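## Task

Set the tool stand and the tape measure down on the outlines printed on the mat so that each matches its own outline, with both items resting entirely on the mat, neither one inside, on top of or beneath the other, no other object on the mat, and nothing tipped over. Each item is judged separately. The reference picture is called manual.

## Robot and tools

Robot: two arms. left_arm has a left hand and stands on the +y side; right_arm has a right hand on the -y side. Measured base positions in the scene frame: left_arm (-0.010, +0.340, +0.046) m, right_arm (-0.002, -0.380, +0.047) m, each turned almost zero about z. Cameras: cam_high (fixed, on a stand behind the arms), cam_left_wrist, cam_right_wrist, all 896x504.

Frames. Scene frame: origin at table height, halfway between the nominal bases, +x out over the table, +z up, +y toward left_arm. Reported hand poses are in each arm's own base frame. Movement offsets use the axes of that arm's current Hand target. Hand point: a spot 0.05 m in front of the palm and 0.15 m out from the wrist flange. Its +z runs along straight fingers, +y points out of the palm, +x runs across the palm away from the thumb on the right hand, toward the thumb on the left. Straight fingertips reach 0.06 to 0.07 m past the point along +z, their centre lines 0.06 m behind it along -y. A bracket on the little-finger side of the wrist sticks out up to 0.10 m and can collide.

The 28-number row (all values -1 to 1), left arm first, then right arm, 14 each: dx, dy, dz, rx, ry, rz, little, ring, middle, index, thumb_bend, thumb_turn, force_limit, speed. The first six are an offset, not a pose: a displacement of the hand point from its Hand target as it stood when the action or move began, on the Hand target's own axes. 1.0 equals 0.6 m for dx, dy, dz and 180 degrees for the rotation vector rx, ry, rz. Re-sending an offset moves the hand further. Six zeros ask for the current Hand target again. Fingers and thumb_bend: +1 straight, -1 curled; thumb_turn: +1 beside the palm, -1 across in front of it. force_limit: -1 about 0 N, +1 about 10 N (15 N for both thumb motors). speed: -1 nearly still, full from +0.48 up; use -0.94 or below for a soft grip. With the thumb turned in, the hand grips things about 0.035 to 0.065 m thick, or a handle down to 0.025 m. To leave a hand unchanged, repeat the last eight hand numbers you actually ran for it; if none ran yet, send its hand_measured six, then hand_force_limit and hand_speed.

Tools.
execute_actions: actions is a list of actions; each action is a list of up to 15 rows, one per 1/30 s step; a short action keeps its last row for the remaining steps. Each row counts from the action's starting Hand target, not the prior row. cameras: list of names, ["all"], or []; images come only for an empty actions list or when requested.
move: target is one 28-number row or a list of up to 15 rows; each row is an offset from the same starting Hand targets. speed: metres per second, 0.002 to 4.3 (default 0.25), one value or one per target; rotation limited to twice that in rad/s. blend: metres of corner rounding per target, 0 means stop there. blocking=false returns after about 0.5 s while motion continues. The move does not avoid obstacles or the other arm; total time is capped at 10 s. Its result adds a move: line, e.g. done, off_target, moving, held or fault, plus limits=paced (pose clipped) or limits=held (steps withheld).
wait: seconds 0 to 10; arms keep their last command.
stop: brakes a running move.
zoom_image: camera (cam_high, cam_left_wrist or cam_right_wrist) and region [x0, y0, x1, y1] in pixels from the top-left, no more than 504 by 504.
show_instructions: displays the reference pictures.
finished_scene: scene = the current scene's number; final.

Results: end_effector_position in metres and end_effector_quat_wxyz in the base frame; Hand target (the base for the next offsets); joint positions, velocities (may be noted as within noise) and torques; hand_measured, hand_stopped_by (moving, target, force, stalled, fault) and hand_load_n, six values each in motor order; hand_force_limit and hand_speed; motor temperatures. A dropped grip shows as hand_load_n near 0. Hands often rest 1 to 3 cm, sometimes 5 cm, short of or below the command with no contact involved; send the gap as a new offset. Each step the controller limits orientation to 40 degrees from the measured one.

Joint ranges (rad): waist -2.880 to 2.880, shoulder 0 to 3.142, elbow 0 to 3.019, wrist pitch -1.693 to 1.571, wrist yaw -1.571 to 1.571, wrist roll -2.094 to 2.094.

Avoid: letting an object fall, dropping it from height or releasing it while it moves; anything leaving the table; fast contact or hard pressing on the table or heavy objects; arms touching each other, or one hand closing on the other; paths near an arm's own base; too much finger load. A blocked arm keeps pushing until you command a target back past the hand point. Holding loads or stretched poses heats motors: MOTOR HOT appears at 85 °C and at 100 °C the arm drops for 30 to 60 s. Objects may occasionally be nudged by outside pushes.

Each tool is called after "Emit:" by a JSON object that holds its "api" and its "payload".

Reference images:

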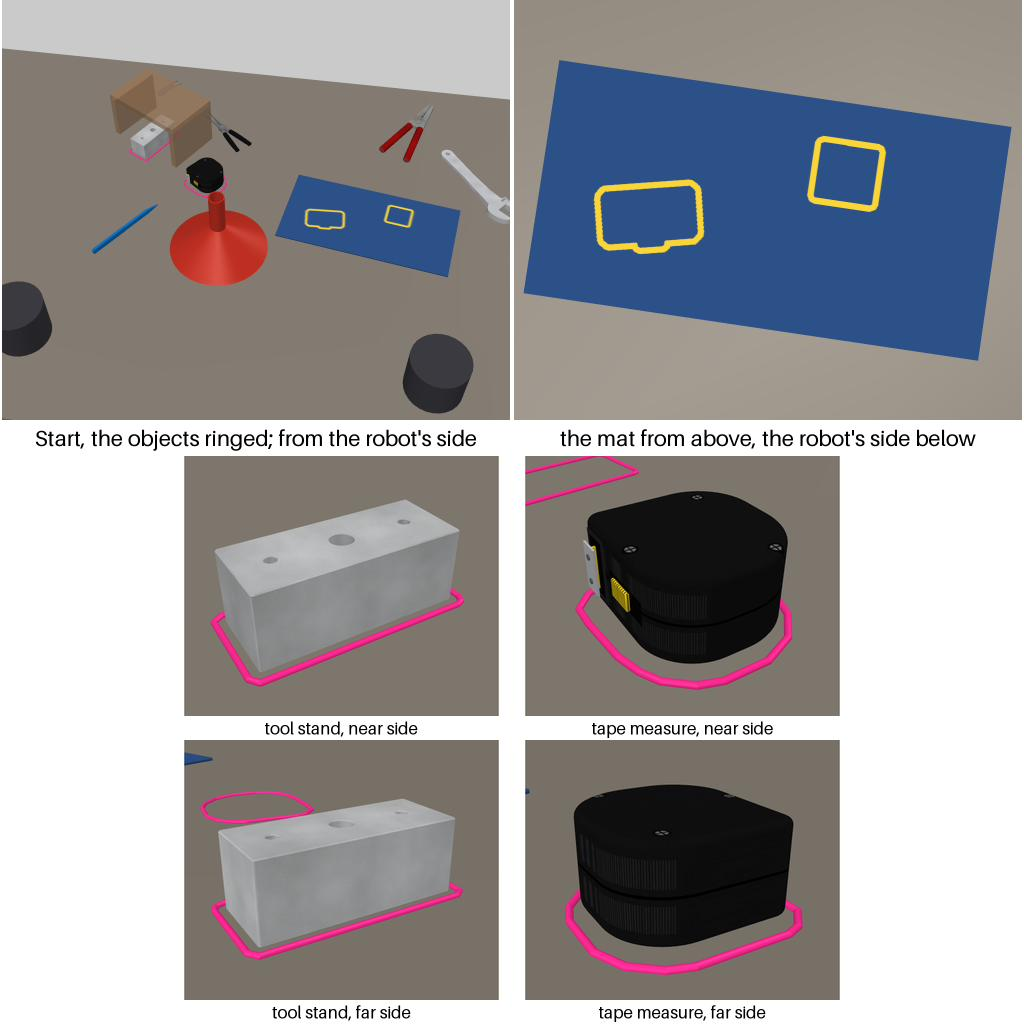

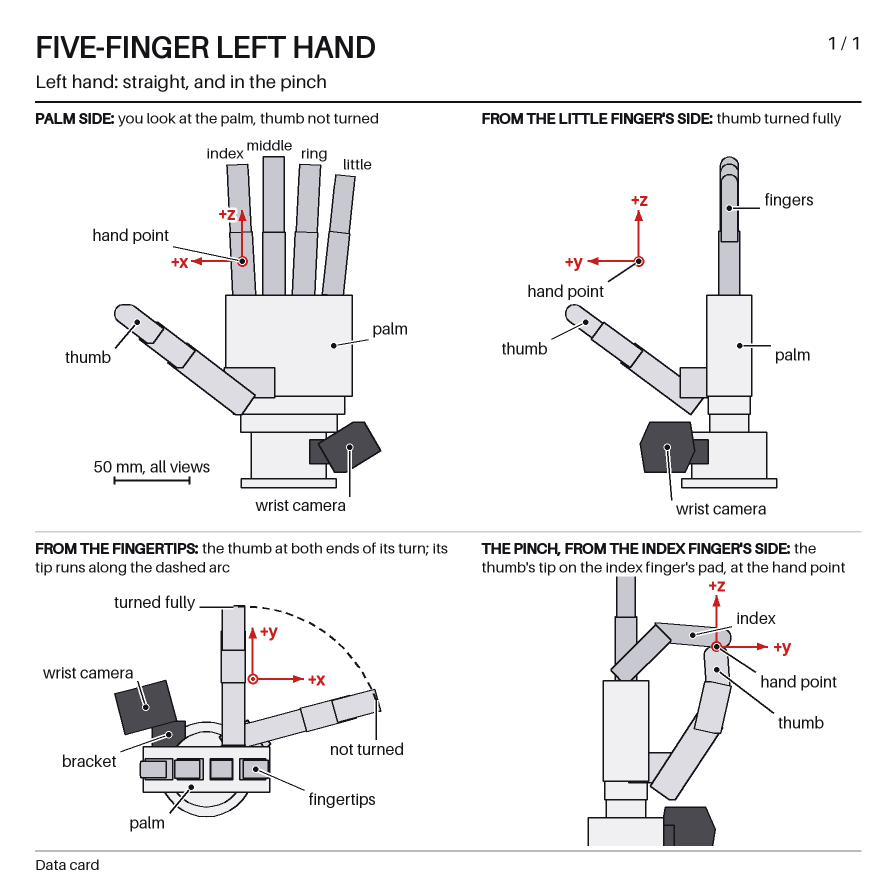

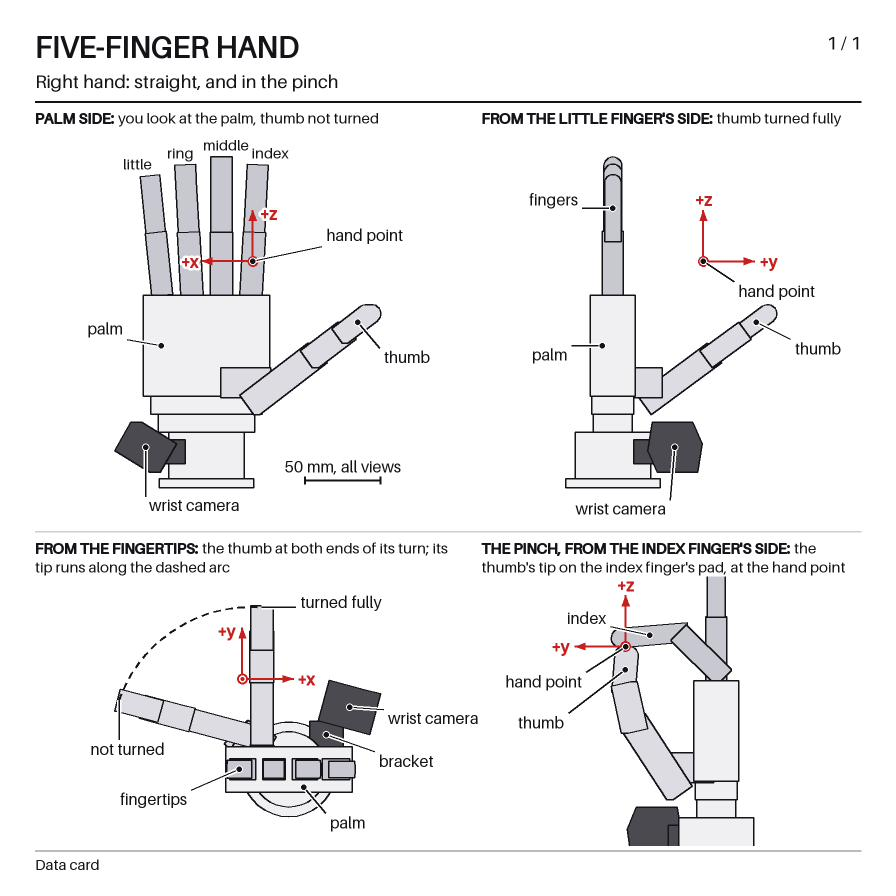

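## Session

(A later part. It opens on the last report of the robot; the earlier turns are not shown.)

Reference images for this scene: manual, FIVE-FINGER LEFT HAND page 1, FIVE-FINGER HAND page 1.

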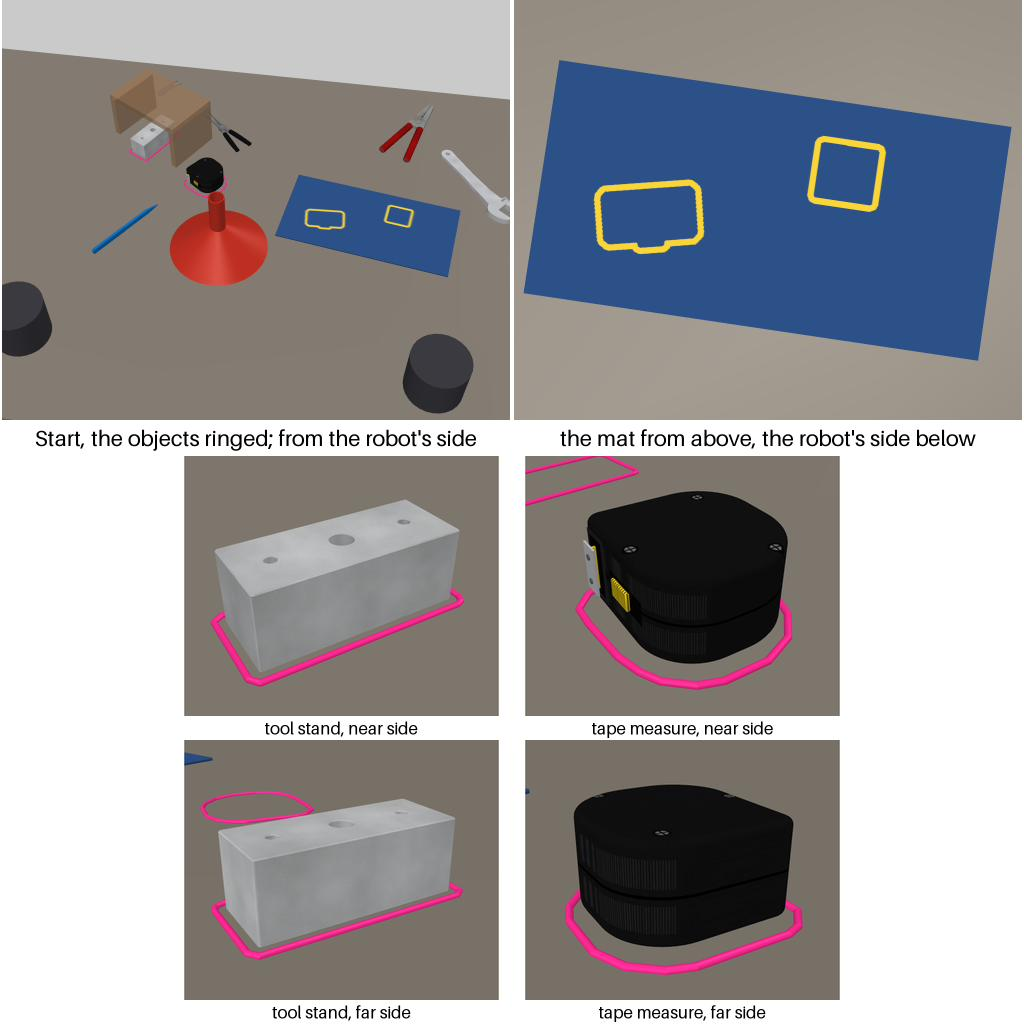

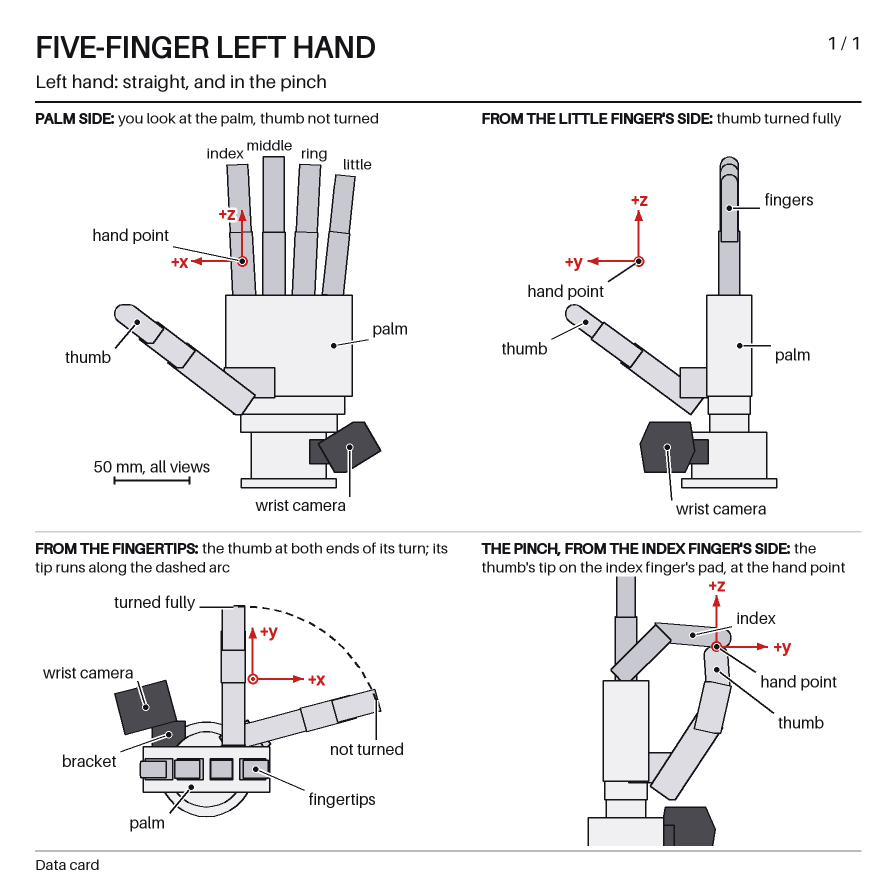

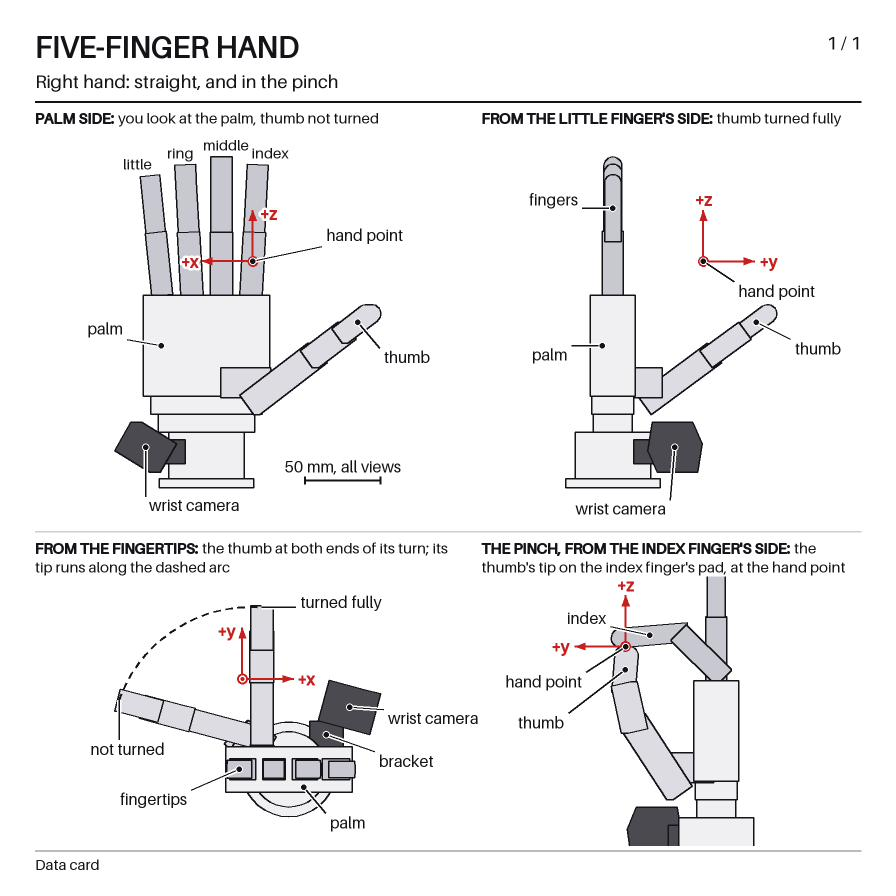

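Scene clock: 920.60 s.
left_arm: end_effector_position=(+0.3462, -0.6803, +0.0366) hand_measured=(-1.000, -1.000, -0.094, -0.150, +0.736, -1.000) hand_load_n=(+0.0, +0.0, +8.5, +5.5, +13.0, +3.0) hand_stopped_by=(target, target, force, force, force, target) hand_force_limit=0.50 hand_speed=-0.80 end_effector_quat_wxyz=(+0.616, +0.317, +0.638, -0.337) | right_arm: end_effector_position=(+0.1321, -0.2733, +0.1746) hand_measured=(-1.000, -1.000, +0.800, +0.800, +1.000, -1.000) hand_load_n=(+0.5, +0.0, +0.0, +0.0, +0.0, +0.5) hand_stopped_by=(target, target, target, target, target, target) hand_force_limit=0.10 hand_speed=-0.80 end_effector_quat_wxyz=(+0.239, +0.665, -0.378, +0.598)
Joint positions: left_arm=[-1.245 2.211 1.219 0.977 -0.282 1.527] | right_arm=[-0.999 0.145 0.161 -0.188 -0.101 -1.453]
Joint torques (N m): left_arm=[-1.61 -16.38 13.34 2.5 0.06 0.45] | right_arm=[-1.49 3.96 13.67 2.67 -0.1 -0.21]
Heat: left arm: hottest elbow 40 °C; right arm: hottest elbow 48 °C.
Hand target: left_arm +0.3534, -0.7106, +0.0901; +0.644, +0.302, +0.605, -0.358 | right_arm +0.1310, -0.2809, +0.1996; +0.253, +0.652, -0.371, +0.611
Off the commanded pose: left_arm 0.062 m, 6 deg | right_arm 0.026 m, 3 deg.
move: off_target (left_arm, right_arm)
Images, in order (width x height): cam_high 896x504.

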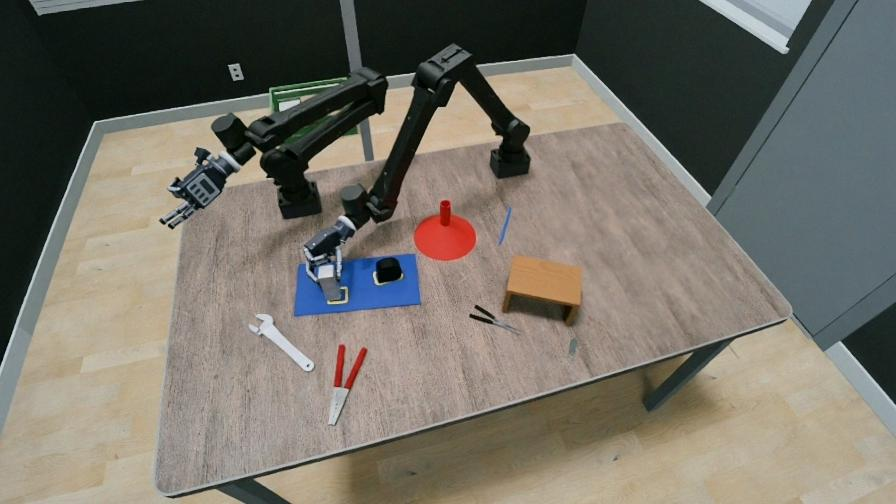

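Emit:
{"api": "move", "payload": {"target": [[0.023,0.008,-0.0105,0,0,0,-1,-1,-0.4,-0.4,-0.3,-1,0.5,-0.8,0,0,0,0,0,0,-1,-1,0.8,0.8,1,-1,0.1,-0.8]], "speed": 0.05, "cameras": ["cam_high"]}}

Emit:
{"api": "zoom_image", "payload": {"camera": "cam_high", "region": [310, 250, 370, 310]}}

Scene clock: 923.33 s.
left_arm: end_effector_position=(+0.3456, -0.6803, +0.0312) hand_measured=(-1.000, -1.000, -0.094, -0.150, +0.736, -1.000) hand_load_n=(+0.0, +0.5, +9.0, +5.5, +13.5, +2.5) hand_stopped_by=(target, target, force, force, force, target) hand_force_limit=0.50 hand_speed=-0.80 end_effector_quat_wxyz=(+0.614, +0.320, +0.638, -0.337) | right_arm: end_effector_position=(+0.1321, -0.2733, +0.1746) hand_measured=(-1.000, -1.000, +0.800, +0.800, +1.000, -1.000) hand_load_n=(+0.0, +0.0, +0.0, +0.0, +0.0, +0.0) hand_stopped_by=(target, target, target, target, target, target) hand_force_limit=0.10 hand_speed=-0.80 end_effector_quat_wxyz=(+0.239, +0.665, -0.378, +0.598)
Joint positions: left_arm=[-1.245 2.219 1.22 0.979 -0.278 1.528] | right_arm=[-0.999 0.145 0.161 -0.188 -0.101 -1.453]
Joint torques (N m): left_arm=[-1.26 -14.74 12.01 3.99 0.08 0.44] | right_arm=[-1.2 3.55 13.65 2.67 -0.13 -0.17]
Heat: left arm: hottest elbow 40 °C; right arm: hottest elbow 48 °C.
Hand target: left_arm +0.3539, -0.7040, +0.0755; +0.644, +0.302, +0.606, -0.358 | right_arm +0.1310, -0.2809, +0.1996; +0.253, +0.652, -0.371, +0.611
Off the commanded pose: left_arm 0.051 m, 6 deg | right_arm 0.026 m, 3 deg.
move: off_target (left_arm, right_arm)
Images, in order (width x height): cam_high 896x504.

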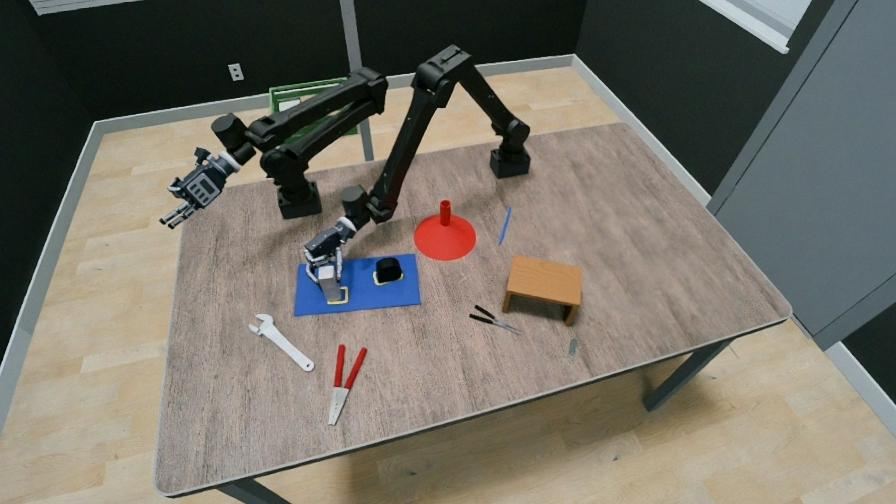

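Scaled by 8.400 from the camera's 896x504 image, which has a finer 1280x720 frame.

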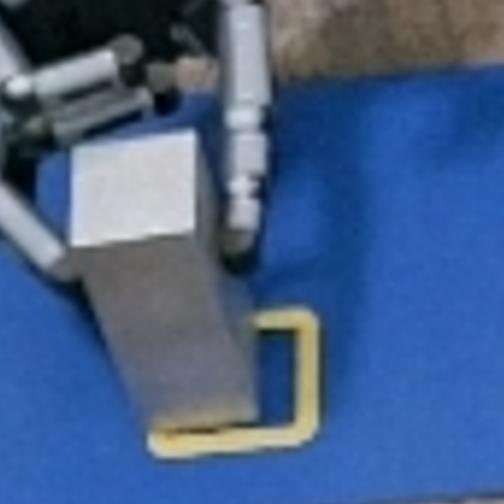

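Emit:
{"api": "move", "payload": {"target": [[-0.008,0.0184,-0.0268,0,0,0,-1,-1,-0.4,-0.4,-0.3,-1,0.5,-0.8,0,0,0,0,0,0,-1,-1,0.8,0.8,1,-1,0.1,-0.8]], "speed": 0.05, "cameras": ["cam_high"]}}

Emit:
{"api": "zoom_image", "payload": {"camera": "cam_high", "region": [310, 250, 370, 310]}}

Scene clock: 927.13 s.
left_arm: end_effector_position=(+0.3436, -0.6806, +0.0328) hand_measured=(-1.000, -1.000, -0.094, -0.150, +0.736, -1.000) hand_load_n=(+0.0, +0.0, +9.0, +6.0, +13.0, +3.0) hand_stopped_by=(target, target, force, force, force, target) hand_force_limit=0.50 hand_speed=-0.80 end_effector_quat_wxyz=(+0.615, +0.321, +0.634, -0.343) | right_arm: end_effector_position=(+0.1321, -0.2733, +0.1746) hand_measured=(-1.000, -1.000, +0.800, +0.800, +1.000, -1.000) hand_load_n=(+0.0, +0.0, +0.0, +0.0, +0.0, +0.5) hand_stopped_by=(target, target, target, target, target, target) hand_force_limit=0.10 hand_speed=-0.80 end_effector_quat_wxyz=(+0.239, +0.665, -0.378, +0.598)
Joint positions: left_arm=[-1.245 2.219 1.213 0.997 -0.267 1.528] | right_arm=[-0.999 0.145 0.161 -0.188 -0.101 -1.453]
Joint torques (N m): left_arm=[-0.03 -16.97 7.62 4.4 0.07 0.43] | right_arm=[-1.2 4.48 13.57 2.74 -0.16 -0.17]
Heat: left arm: hottest elbow 40 °C; right arm: hottest elbow 48 °C.
Hand target: left_arm +0.3539, -0.6842, +0.0785; +0.644, +0.302, +0.606, -0.358 | right_arm +0.1310, -0.2809, +0.1996; +0.253, +0.652, -0.371, +0.611
Off the commanded pose: left_arm 0.047 m, 5 deg | right_arm 0.026 m, 3 deg.
move: off_target (left_arm, right_arm)
Images, in order (width x height): cam_high 896x504.

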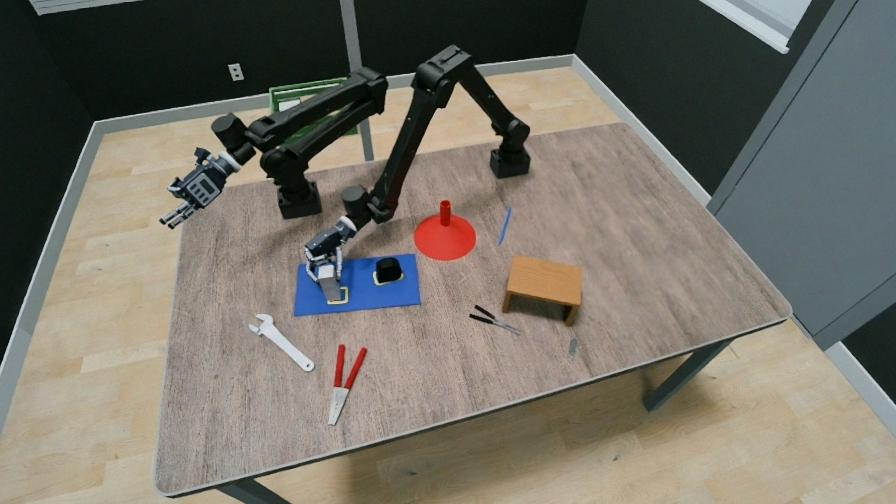

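Scaled by 8.400 from the camera's 896x504 image, which has a finer 1280x720 frame.

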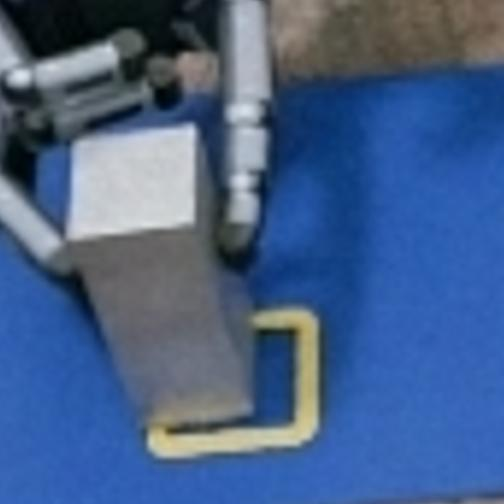

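Emit:
{"api": "move", "payload": {"target": [[-0.0018,0.0185,-0.0095,0,0,0,-1,-1,-0.4,-0.4,-0.3,-1,0.5,-0.8,0,0,0,0,0,0,-1,-1,0.8,0.8,1,-1,0.1,-0.8]], "speed": 0.05, "cameras": ["cam_high"]}}

Emit:
{"api": "zoom_image", "payload": {"camera": "cam_high", "region": [310, 250, 370, 310]}}

Scene clock: 929.80 s.
left_arm: end_effector_position=(+0.3471, -0.6734, +0.0314) hand_measured=(-1.000, -1.000, -0.094, -0.150, +0.736, -1.000) hand_load_n=(+0.0, +0.0, +9.0, +5.5, +13.5, +3.0) hand_stopped_by=(target, target, force, force, force, target) hand_force_limit=0.50 hand_speed=-0.80 end_effector_quat_wxyz=(+0.615, +0.321, +0.631, -0.347) | right_arm: end_effector_position=(+0.1321, -0.2733, +0.1746) hand_measured=(-1.000, -1.000, +0.800, +0.800, +1.000, -1.000) hand_load_n=(+0.0, +0.0, +0.0, +0.0, +0.0, +0.0) hand_stopped_by=(target, target, target, target, target, target) hand_force_limit=0.10 hand_speed=-0.80 end_effector_quat_wxyz=(+0.239, +0.665, -0.378, +0.598)
Joint positions: left_arm=[-1.233 2.217 1.192 1.021 -0.249 1.528] | right_arm=[-0.999 0.145 0.161 -0.188 -0.101 -1.453]
Joint torques (N m): left_arm=[0.15 -17.14 6.91 3.93 -0.05 0.41] | right_arm=[-1.32 4.01 13.7 2.62 -0.12 -0.14]
Heat: left arm: hottest elbow 40 °C; right arm: hottest elbow 49 °C.
Hand target: left_arm +0.3599, -0.6731, +0.0788; +0.644, +0.301, +0.606, -0.358 | right_arm +0.1310, -0.2809, +0.1996; +0.253, +0.652, -0.371, +0.611
Off the commanded pose: left_arm 0.049 m, 5 deg | right_arm 0.026 m, 3 deg.
move: off_target (left_arm, right_arm)
Images, in order (width x height): cam_high 896x504.

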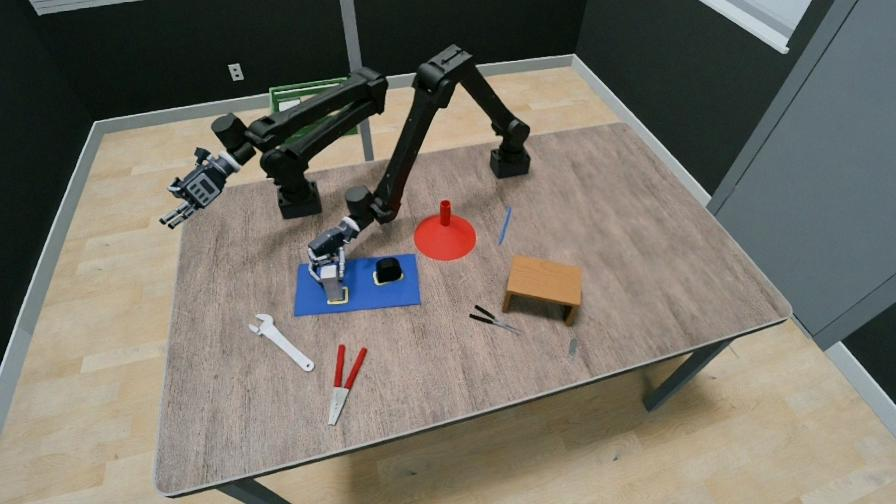

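Scaled by 8.400 from the camera's 896x504 image, which has a finer 1280x720 frame.

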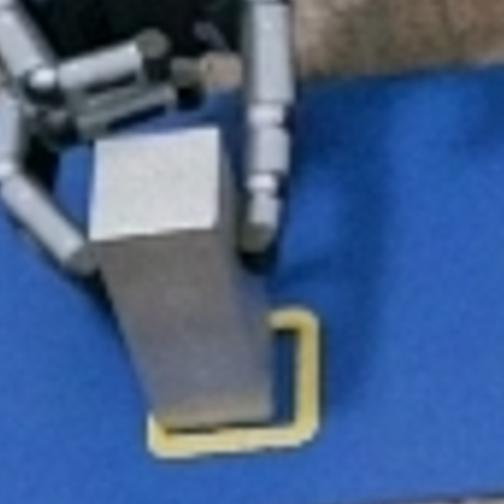

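Emit:
{"api": "move", "payload": {"target": [[-0.0013,0.0114,-0.0081,0,0,0,-1,-1,-0.4,-0.4,-0.3,-1,0.5,-0.8,0,0,0,0,0,0,-1,-1,0.8,0.8,1,-1,0.1,-0.8]], "speed": 0.05, "cameras": ["cam_high", "cam_left_wrist"]}}

Emit:
{"api": "zoom_image", "payload": {"camera": "cam_high", "region": [310, 250, 370, 310]}}

Scene clock: 933.23 s.
left_arm: end_effector_position=(+0.3505, -0.6651, +0.0311) hand_measured=(-1.000, -1.000, -0.094, -0.150, +0.736, -1.000) hand_load_n=(+0.0, +0.0, +9.0, +6.0, +13.0, +3.0) hand_stopped_by=(target, target, force, force, force, target) hand_force_limit=0.50 hand_speed=-0.80 end_effector_quat_wxyz=(+0.615, +0.321, +0.632, -0.346) | right_arm: end_effector_position=(+0.1321, -0.2733, +0.1746) hand_measured=(-1.000, -1.000, +0.800, +0.800, +1.000, -1.000) hand_load_n=(+0.5, +0.0, +0.0, +0.0, +0.0, +0.5) hand_stopped_by=(target, target, target, target, target, target) hand_force_limit=0.10 hand_speed=-0.80 end_effector_quat_wxyz=(+0.239, +0.665, -0.378, +0.598)
Joint positions: left_arm=[-1.223 2.208 1.171 1.032 -0.24 1.528] | right_arm=[-0.999 0.145 0.161 -0.188 -0.101 -1.453]
Joint torques (N m): left_arm=[0.26 -17.08 6.83 4 0.01 0.42] | right_arm=[-1.38 4.01 13.59 2.71 -0.13 -0.14]
Heat: left arm: hottest elbow 40 °C; right arm: hottest elbow 49 °C.
Hand target: left_arm +0.3629, -0.6651, +0.0788; +0.644, +0.301, +0.606, -0.358 | right_arm +0.1310, -0.2809, +0.1996; +0.253, +0.652, -0.371, +0.611
Off the commanded pose: left_arm 0.049 m, 5 deg | right_arm 0.026 m, 3 deg.
move: off_target (left_arm, right_arm)
Images, in order (width x height): cam_high 896x504, cam_left_wrist 896x504.

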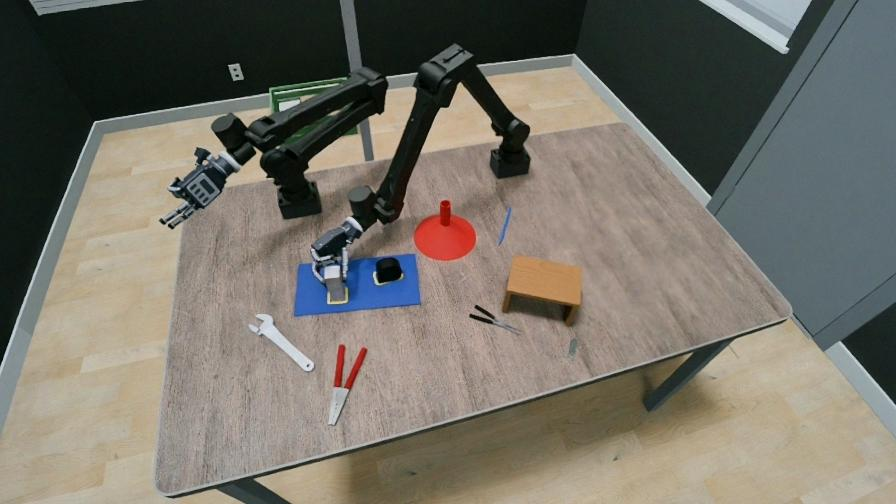

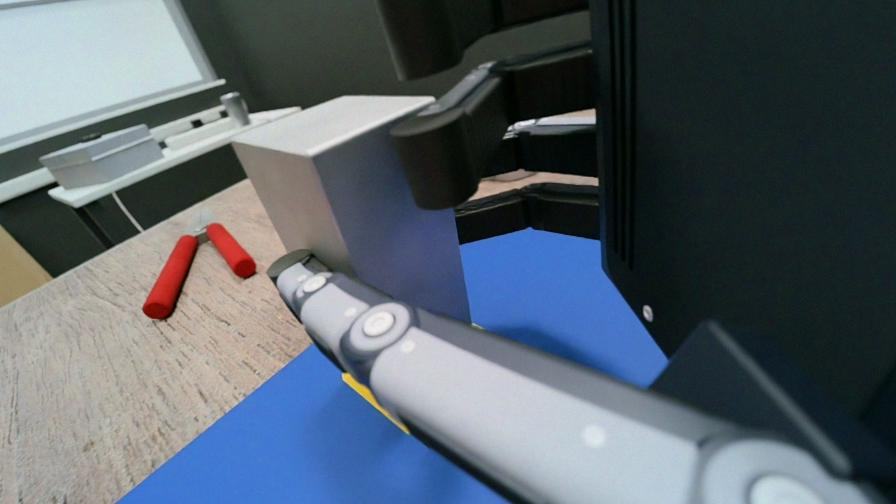

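Scaled by 8.400 from the camera's 896x504 image, which has a finer 1280x720 frame.

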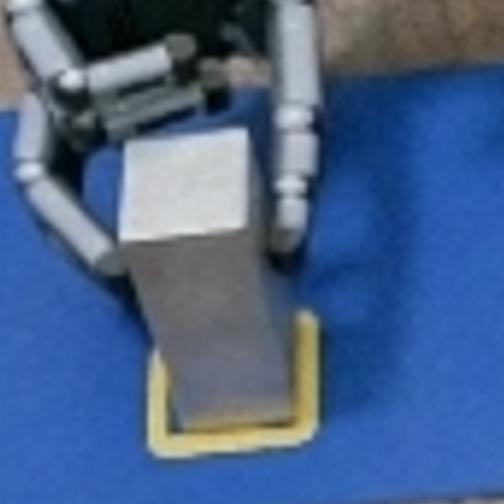

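Emit:
{"api": "move", "payload": {"target": [[0.0171,-0.002,0.0027,0,0,0,-1,-1,-0.4,-0.4,-0.3,-1,0.5,-0.8,0,0,0,0,0,0,-1,-1,0.8,0.8,1,-1,0.1,-0.8]], "speed": 0.04, "cameras": ["cam_high"]}}

Emit:
{"api": "zoom_image", "payload": {"camera": "cam_high", "region": [310, 250, 370, 310]}}

Scene clock: 935.80 s.
left_arm: end_effector_position=(+0.3506, -0.6652, +0.0323) hand_measured=(-1.000, -1.000, -0.094, -0.150, +0.736, -1.000) hand_load_n=(+0.0, +0.0, +9.0, +6.0, +13.0, +3.0) hand_stopped_by=(target, target, force, force, force, target) hand_force_limit=0.50 hand_speed=-0.80 end_effector_quat_wxyz=(+0.616, +0.320, +0.630, -0.347) | right_arm: end_effector_position=(+0.1321, -0.2733, +0.1746) hand_measured=(-1.000, -1.000, +0.800, +0.800, +1.000, -1.000) hand_load_n=(+0.0, +0.0, +0.0, +0.0, +0.5, +0.5) hand_stopped_by=(target, target, target, target, target, target) hand_force_limit=0.10 hand_speed=-0.80 end_effector_quat_wxyz=(+0.239, +0.665, -0.378, +0.598)
Joint positions: left_arm=[-1.223 2.208 1.171 1.037 -0.24 1.528] | right_arm=[-0.999 0.145 0.161 -0.188 -0.101 -1.453]
Joint torques (N m): left_arm=[0.09 -15.21 7.77 4.26 -0.05 0.38] | right_arm=[-0.67 4.13 13.56 2.78 -0.09 -0.18]
Heat: left arm: hottest elbow 40 °C; right arm: hottest elbow 49 °C.
Hand target: left_arm +0.3629, -0.6681, +0.0688; +0.644, +0.301, +0.605, -0.358 | right_arm +0.1310, -0.2809, +0.1996; +0.253, +0.652, -0.371, +0.611
Off the commanded pose: left_arm 0.039 m, 5 deg | right_arm 0.026 m, 3 deg.
move: off_target (left_arm, right_arm)
Images, in order (width x height): cam_high 896x504.

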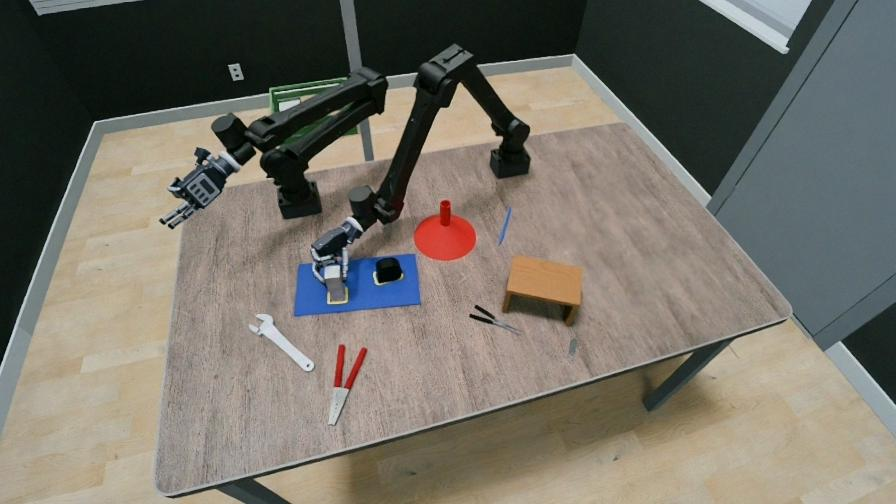

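Scaled by 8.400 from the camera's 896x504 image, which has a finer 1280x720 frame.

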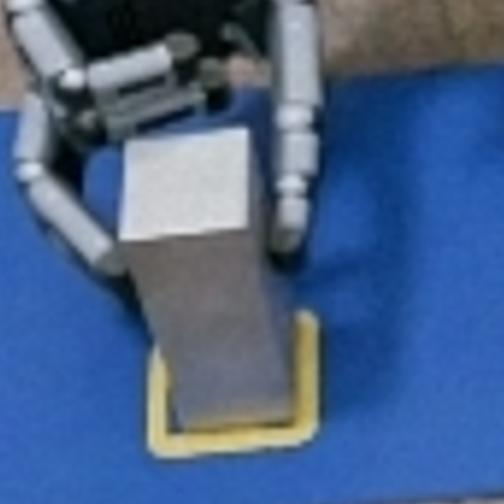

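Emit:
{"api": "move", "payload": {"target": [[0.0205,-0.001,0.003,0,0,0,-1,-1,-0.4,-0.4,-0.3,-1,0.5,-0.8,0,0,0,0,0,0,-1,-1,0.8,0.8,1,-1,0.1,-0.8]], "speed": 0.04, "cameras": ["cam_high"]}}

Emit:
{"api": "zoom_image", "payload": {"camera": "cam_high", "region": [310, 250, 370, 310]}}

Scene clock: 937.93 s.
left_arm: end_effector_position=(+0.3505, -0.6649, +0.0307) hand_measured=(-1.000, -1.000, -0.094, -0.150, +0.736, -1.000) hand_load_n=(+0.0, +0.0, +9.5, +5.0, +13.5, +1.0) hand_stopped_by=(target, target, force, force, force, target) hand_force_limit=0.50 hand_speed=-0.80 end_effector_quat_wxyz=(+0.620, +0.316, +0.626, -0.351) | right_arm: end_effector_position=(+0.1321, -0.2733, +0.1746) hand_measured=(-1.000, -1.000, +0.800, +0.800, +1.000, -1.000) hand_load_n=(+0.0, +0.0, +0.0, +0.0, +0.0, +0.0) hand_stopped_by=(target, target, target, target, target, target) hand_force_limit=0.10 hand_speed=-0.80 end_effector_quat_wxyz=(+0.239, +0.665, -0.378, +0.598)
Joint positions: left_arm=[-1.223 2.22 1.171 1.066 -0.24 1.527] | right_arm=[-0.999 0.145 0.161 -0.188 -0.101 -1.453]
Joint torques (N m): left_arm=[-0.15 -13.98 8.92 3.95 -0.04 0.41] | right_arm=[-0.85 4.07 13.64 2.81 -0.1 -0.14]
Motor temperatures (°C): left_arm=[34 36 39 31 28 30] | right_arm=[30 34 49 31 31 30]
Heat: left arm: hottest elbow 39 °C; right arm: hottest elbow 49 °C.
Hand target: left_arm +0.3636, -0.6711, +0.0568; +0.644, +0.302, +0.605, -0.358 | right_arm +0.1310, -0.2809, +0.1996; +0.253, +0.652, -0.371, +0.611
Off the commanded pose: left_arm 0.030 m, 4 deg | right_arm 0.026 m, 3 deg.
move: off_target (left_arm, right_arm)
Images, in order (width x height): cam_high 896x504.

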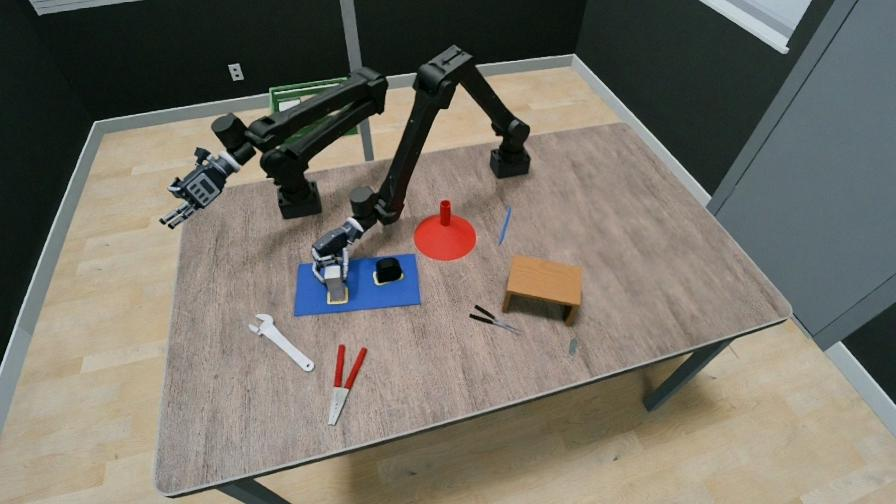

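Scaled by 8.400 from the camera's 896x504 image, which has a finer 1280x720 frame.

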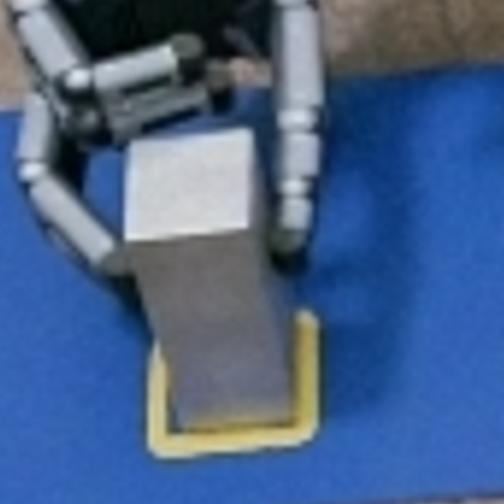

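Emit:
{"api": "move", "payload": {"target": [[0.0171,0.0005,-0.0014,0,0,0,-1,-1,-0.4,-0.4,-0.3,-1,0.5,-0.8,0,0,0,0,0,0,-1,-1,0.8,0.8,1,-1,0.1,-0.8]], "speed": 0.04, "cameras": ["cam_high", "cam_left_wrist"]}}

Emit:
{"api": "zoom_image", "payload": {"camera": "cam_high", "region": [310, 250, 370, 310]}}

Scene clock: 942.60 s.
left_arm: end_effector_position=(+0.3506, -0.6643, +0.0292) hand_measured=(-1.000, -1.000, -0.094, -0.150, +0.736, -1.000) hand_load_n=(+0.0, +0.0, +10.0, +4.5, +13.5, +0.5) hand_stopped_by=(target, target, force, force, force, target) hand_force_limit=0.50 hand_speed=-0.80 end_effector_quat_wxyz=(+0.626, +0.314, +0.621, -0.353) | right_arm: end_effector_position=(+0.1321, -0.2733, +0.1746) hand_measured=(-1.000, -1.000, +0.800, +0.800, +1.000, -1.000) hand_load_n=(+0.0, +0.0, +0.0, -0.5, +0.0, +0.0) hand_stopped_by=(target, target, target, target, target, target) hand_force_limit=0.10 hand_speed=-0.80 end_effector_quat_wxyz=(+0.239, +0.665, -0.378, +0.598)
Joint positions: left_arm=[-1.223 2.232 1.171 1.094 -0.241 1.534] | right_arm=[-0.999 0.145 0.161 -0.188 -0.101 -1.453]
Joint torques (N m): left_arm=[-0.03 -13.57 9.39 3.45 -0.02 0.34] | right_arm=[-1.08 4.01 13.52 2.74 -0.12 -0.17]
Heat: left arm: hottest elbow 39 °C; right arm: hottest elbow 49 °C.
Hand target: left_arm +0.3634, -0.6712, +0.0463; +0.644, +0.302, +0.606, -0.358 | right_arm +0.1310, -0.2809, +0.1996; +0.253, +0.652, -0.371, +0.611
Off the commanded pose: left_arm 0.023 m, 3 deg | right_arm 0.026 m, 3 deg.
move: off_target (left_arm, right_arm)
Images, in order (width x height): cam_high 896x504, cam_left_wrist 896x504.

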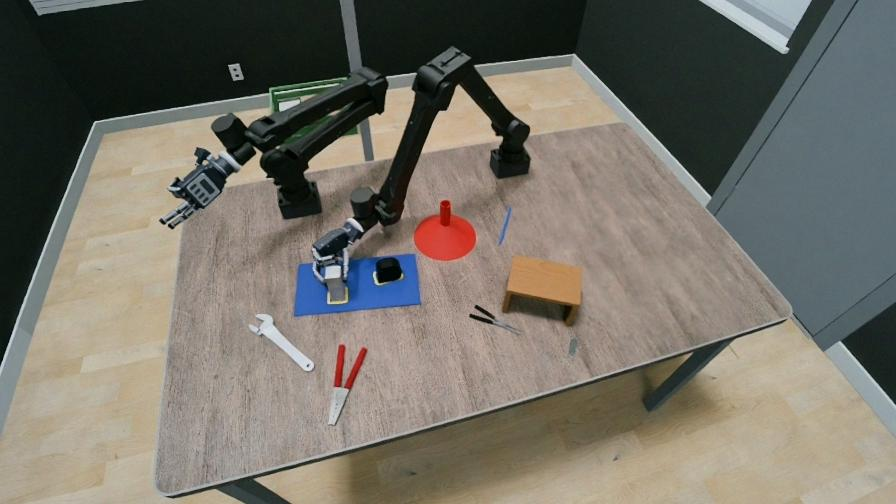

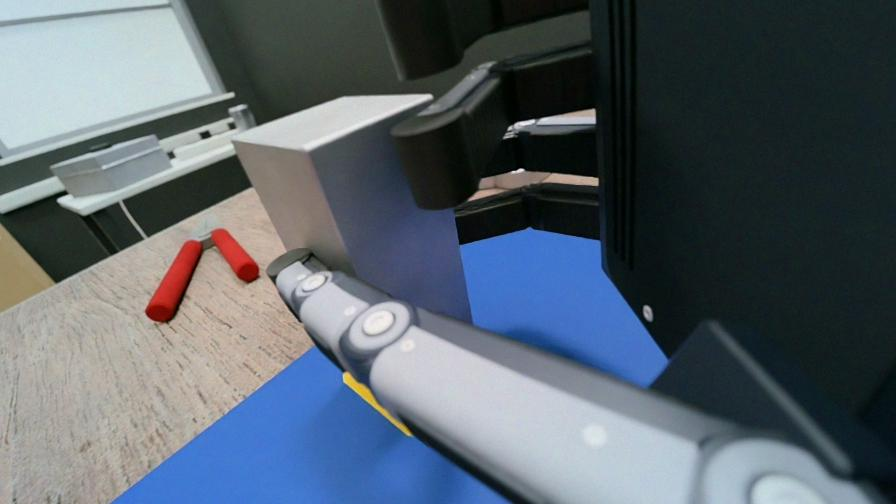

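Scaled by 8.400 from the camera's 896x504 image, which has a finer 1280x720 frame.

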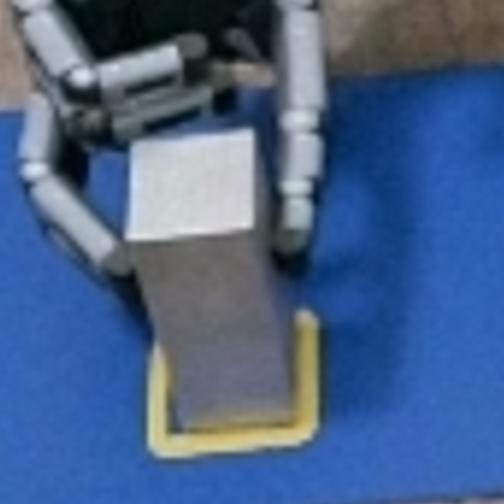

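Emit:
{"api": "move", "payload": {"target": [[0,0,0,0,0,0,-1,-1,0.05,0.0,0.83,-1,0.5,-0.92,0,0,0,0,0,0,-1,-1,0.8,0.8,1,-1,0.1,-0.8]], "speed": 0.04, "cameras": ["cam_high", "cam_left_wrist"]}}

Emit:
{"api": "zoom_image", "payload": {"camera": "cam_high", "region": [310, 250, 370, 310]}}

Scene clock: 945.83 s.
left_arm: end_effector_position=(+0.3513, -0.6638, +0.0297) hand_measured=(-1.000, -1.000, +0.050, +0.000, +0.830, -1.000) hand_load_n=(+0.0, +0.0, +0.0, +0.0, +0.0, +0.0) hand_stopped_by=(target, target, target, target, target, target) hand_force_limit=0.50 hand_speed=-0.92 end_effector_quat_wxyz=(+0.627, +0.315, +0.620, -0.352) | right_arm: end_effector_position=(+0.1321, -0.2733, +0.1746) hand_measured=(-1.000, -1.000, +0.800, +0.800, +1.000, -1.000) hand_load_n=(+0.0, +0.0, +0.0, +0.0, +0.0, +0.5) hand_stopped_by=(target, target, target, target, target, target) hand_force_limit=0.10 hand_speed=-0.80 end_effector_quat_wxyz=(+0.239, +0.665, -0.378, +0.598)
Joint positions: left_arm=[-1.222 2.233 1.171 1.097 -0.241 1.538] | right_arm=[-0.999 0.145 0.161 -0.188 -0.101 -1.453]
Joint torques (N m): left_arm=[-0.15 -13.57 9.36 3.28 0.02 0.3] | right_arm=[-1.26 4.19 13.59 2.7 -0.09 -0.16]
Heat: left arm: hottest elbow 39 °C; right arm: hottest elbow 49 °C.
Hand target: left_arm +0.3634, -0.6713, +0.0465; +0.644, +0.301, +0.605, -0.358 | right_arm +0.1310, -0.2809, +0.1996; +0.253, +0.652, -0.371, +0.611
Off the commanded pose: left_arm 0.022 m, 3 deg | right_arm 0.026 m, 3 deg.
move: off_target (left_arm, right_arm)
Images, in order (width x height): cam_high 896x504, cam_left_wrist 896x504.

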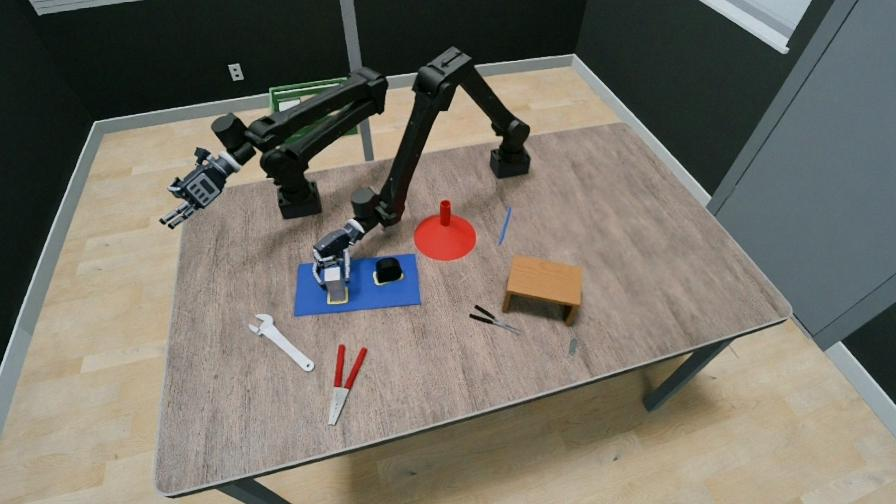

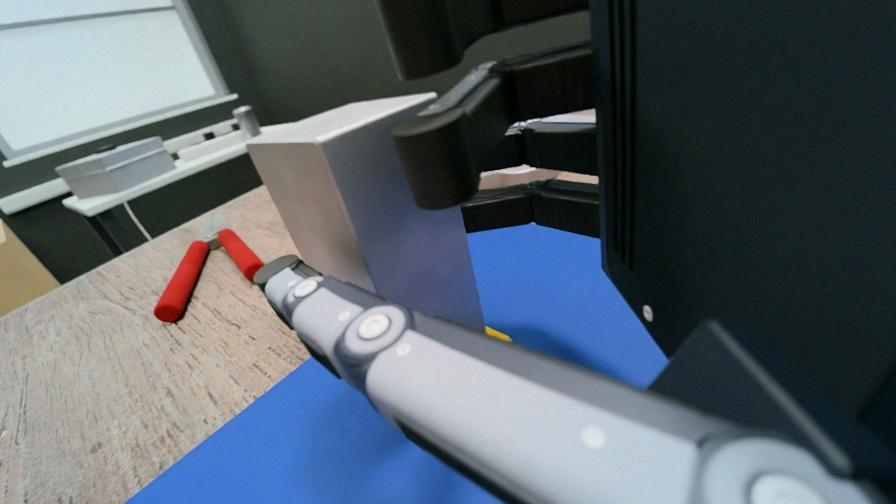

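Scaled by 8.400 from the camera's 896x504 image, which has a finer 1280x720 frame.

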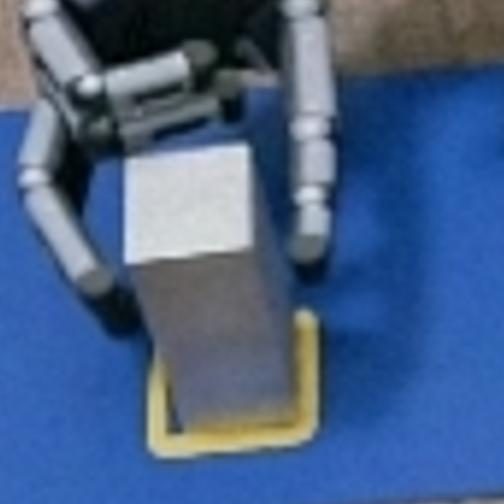

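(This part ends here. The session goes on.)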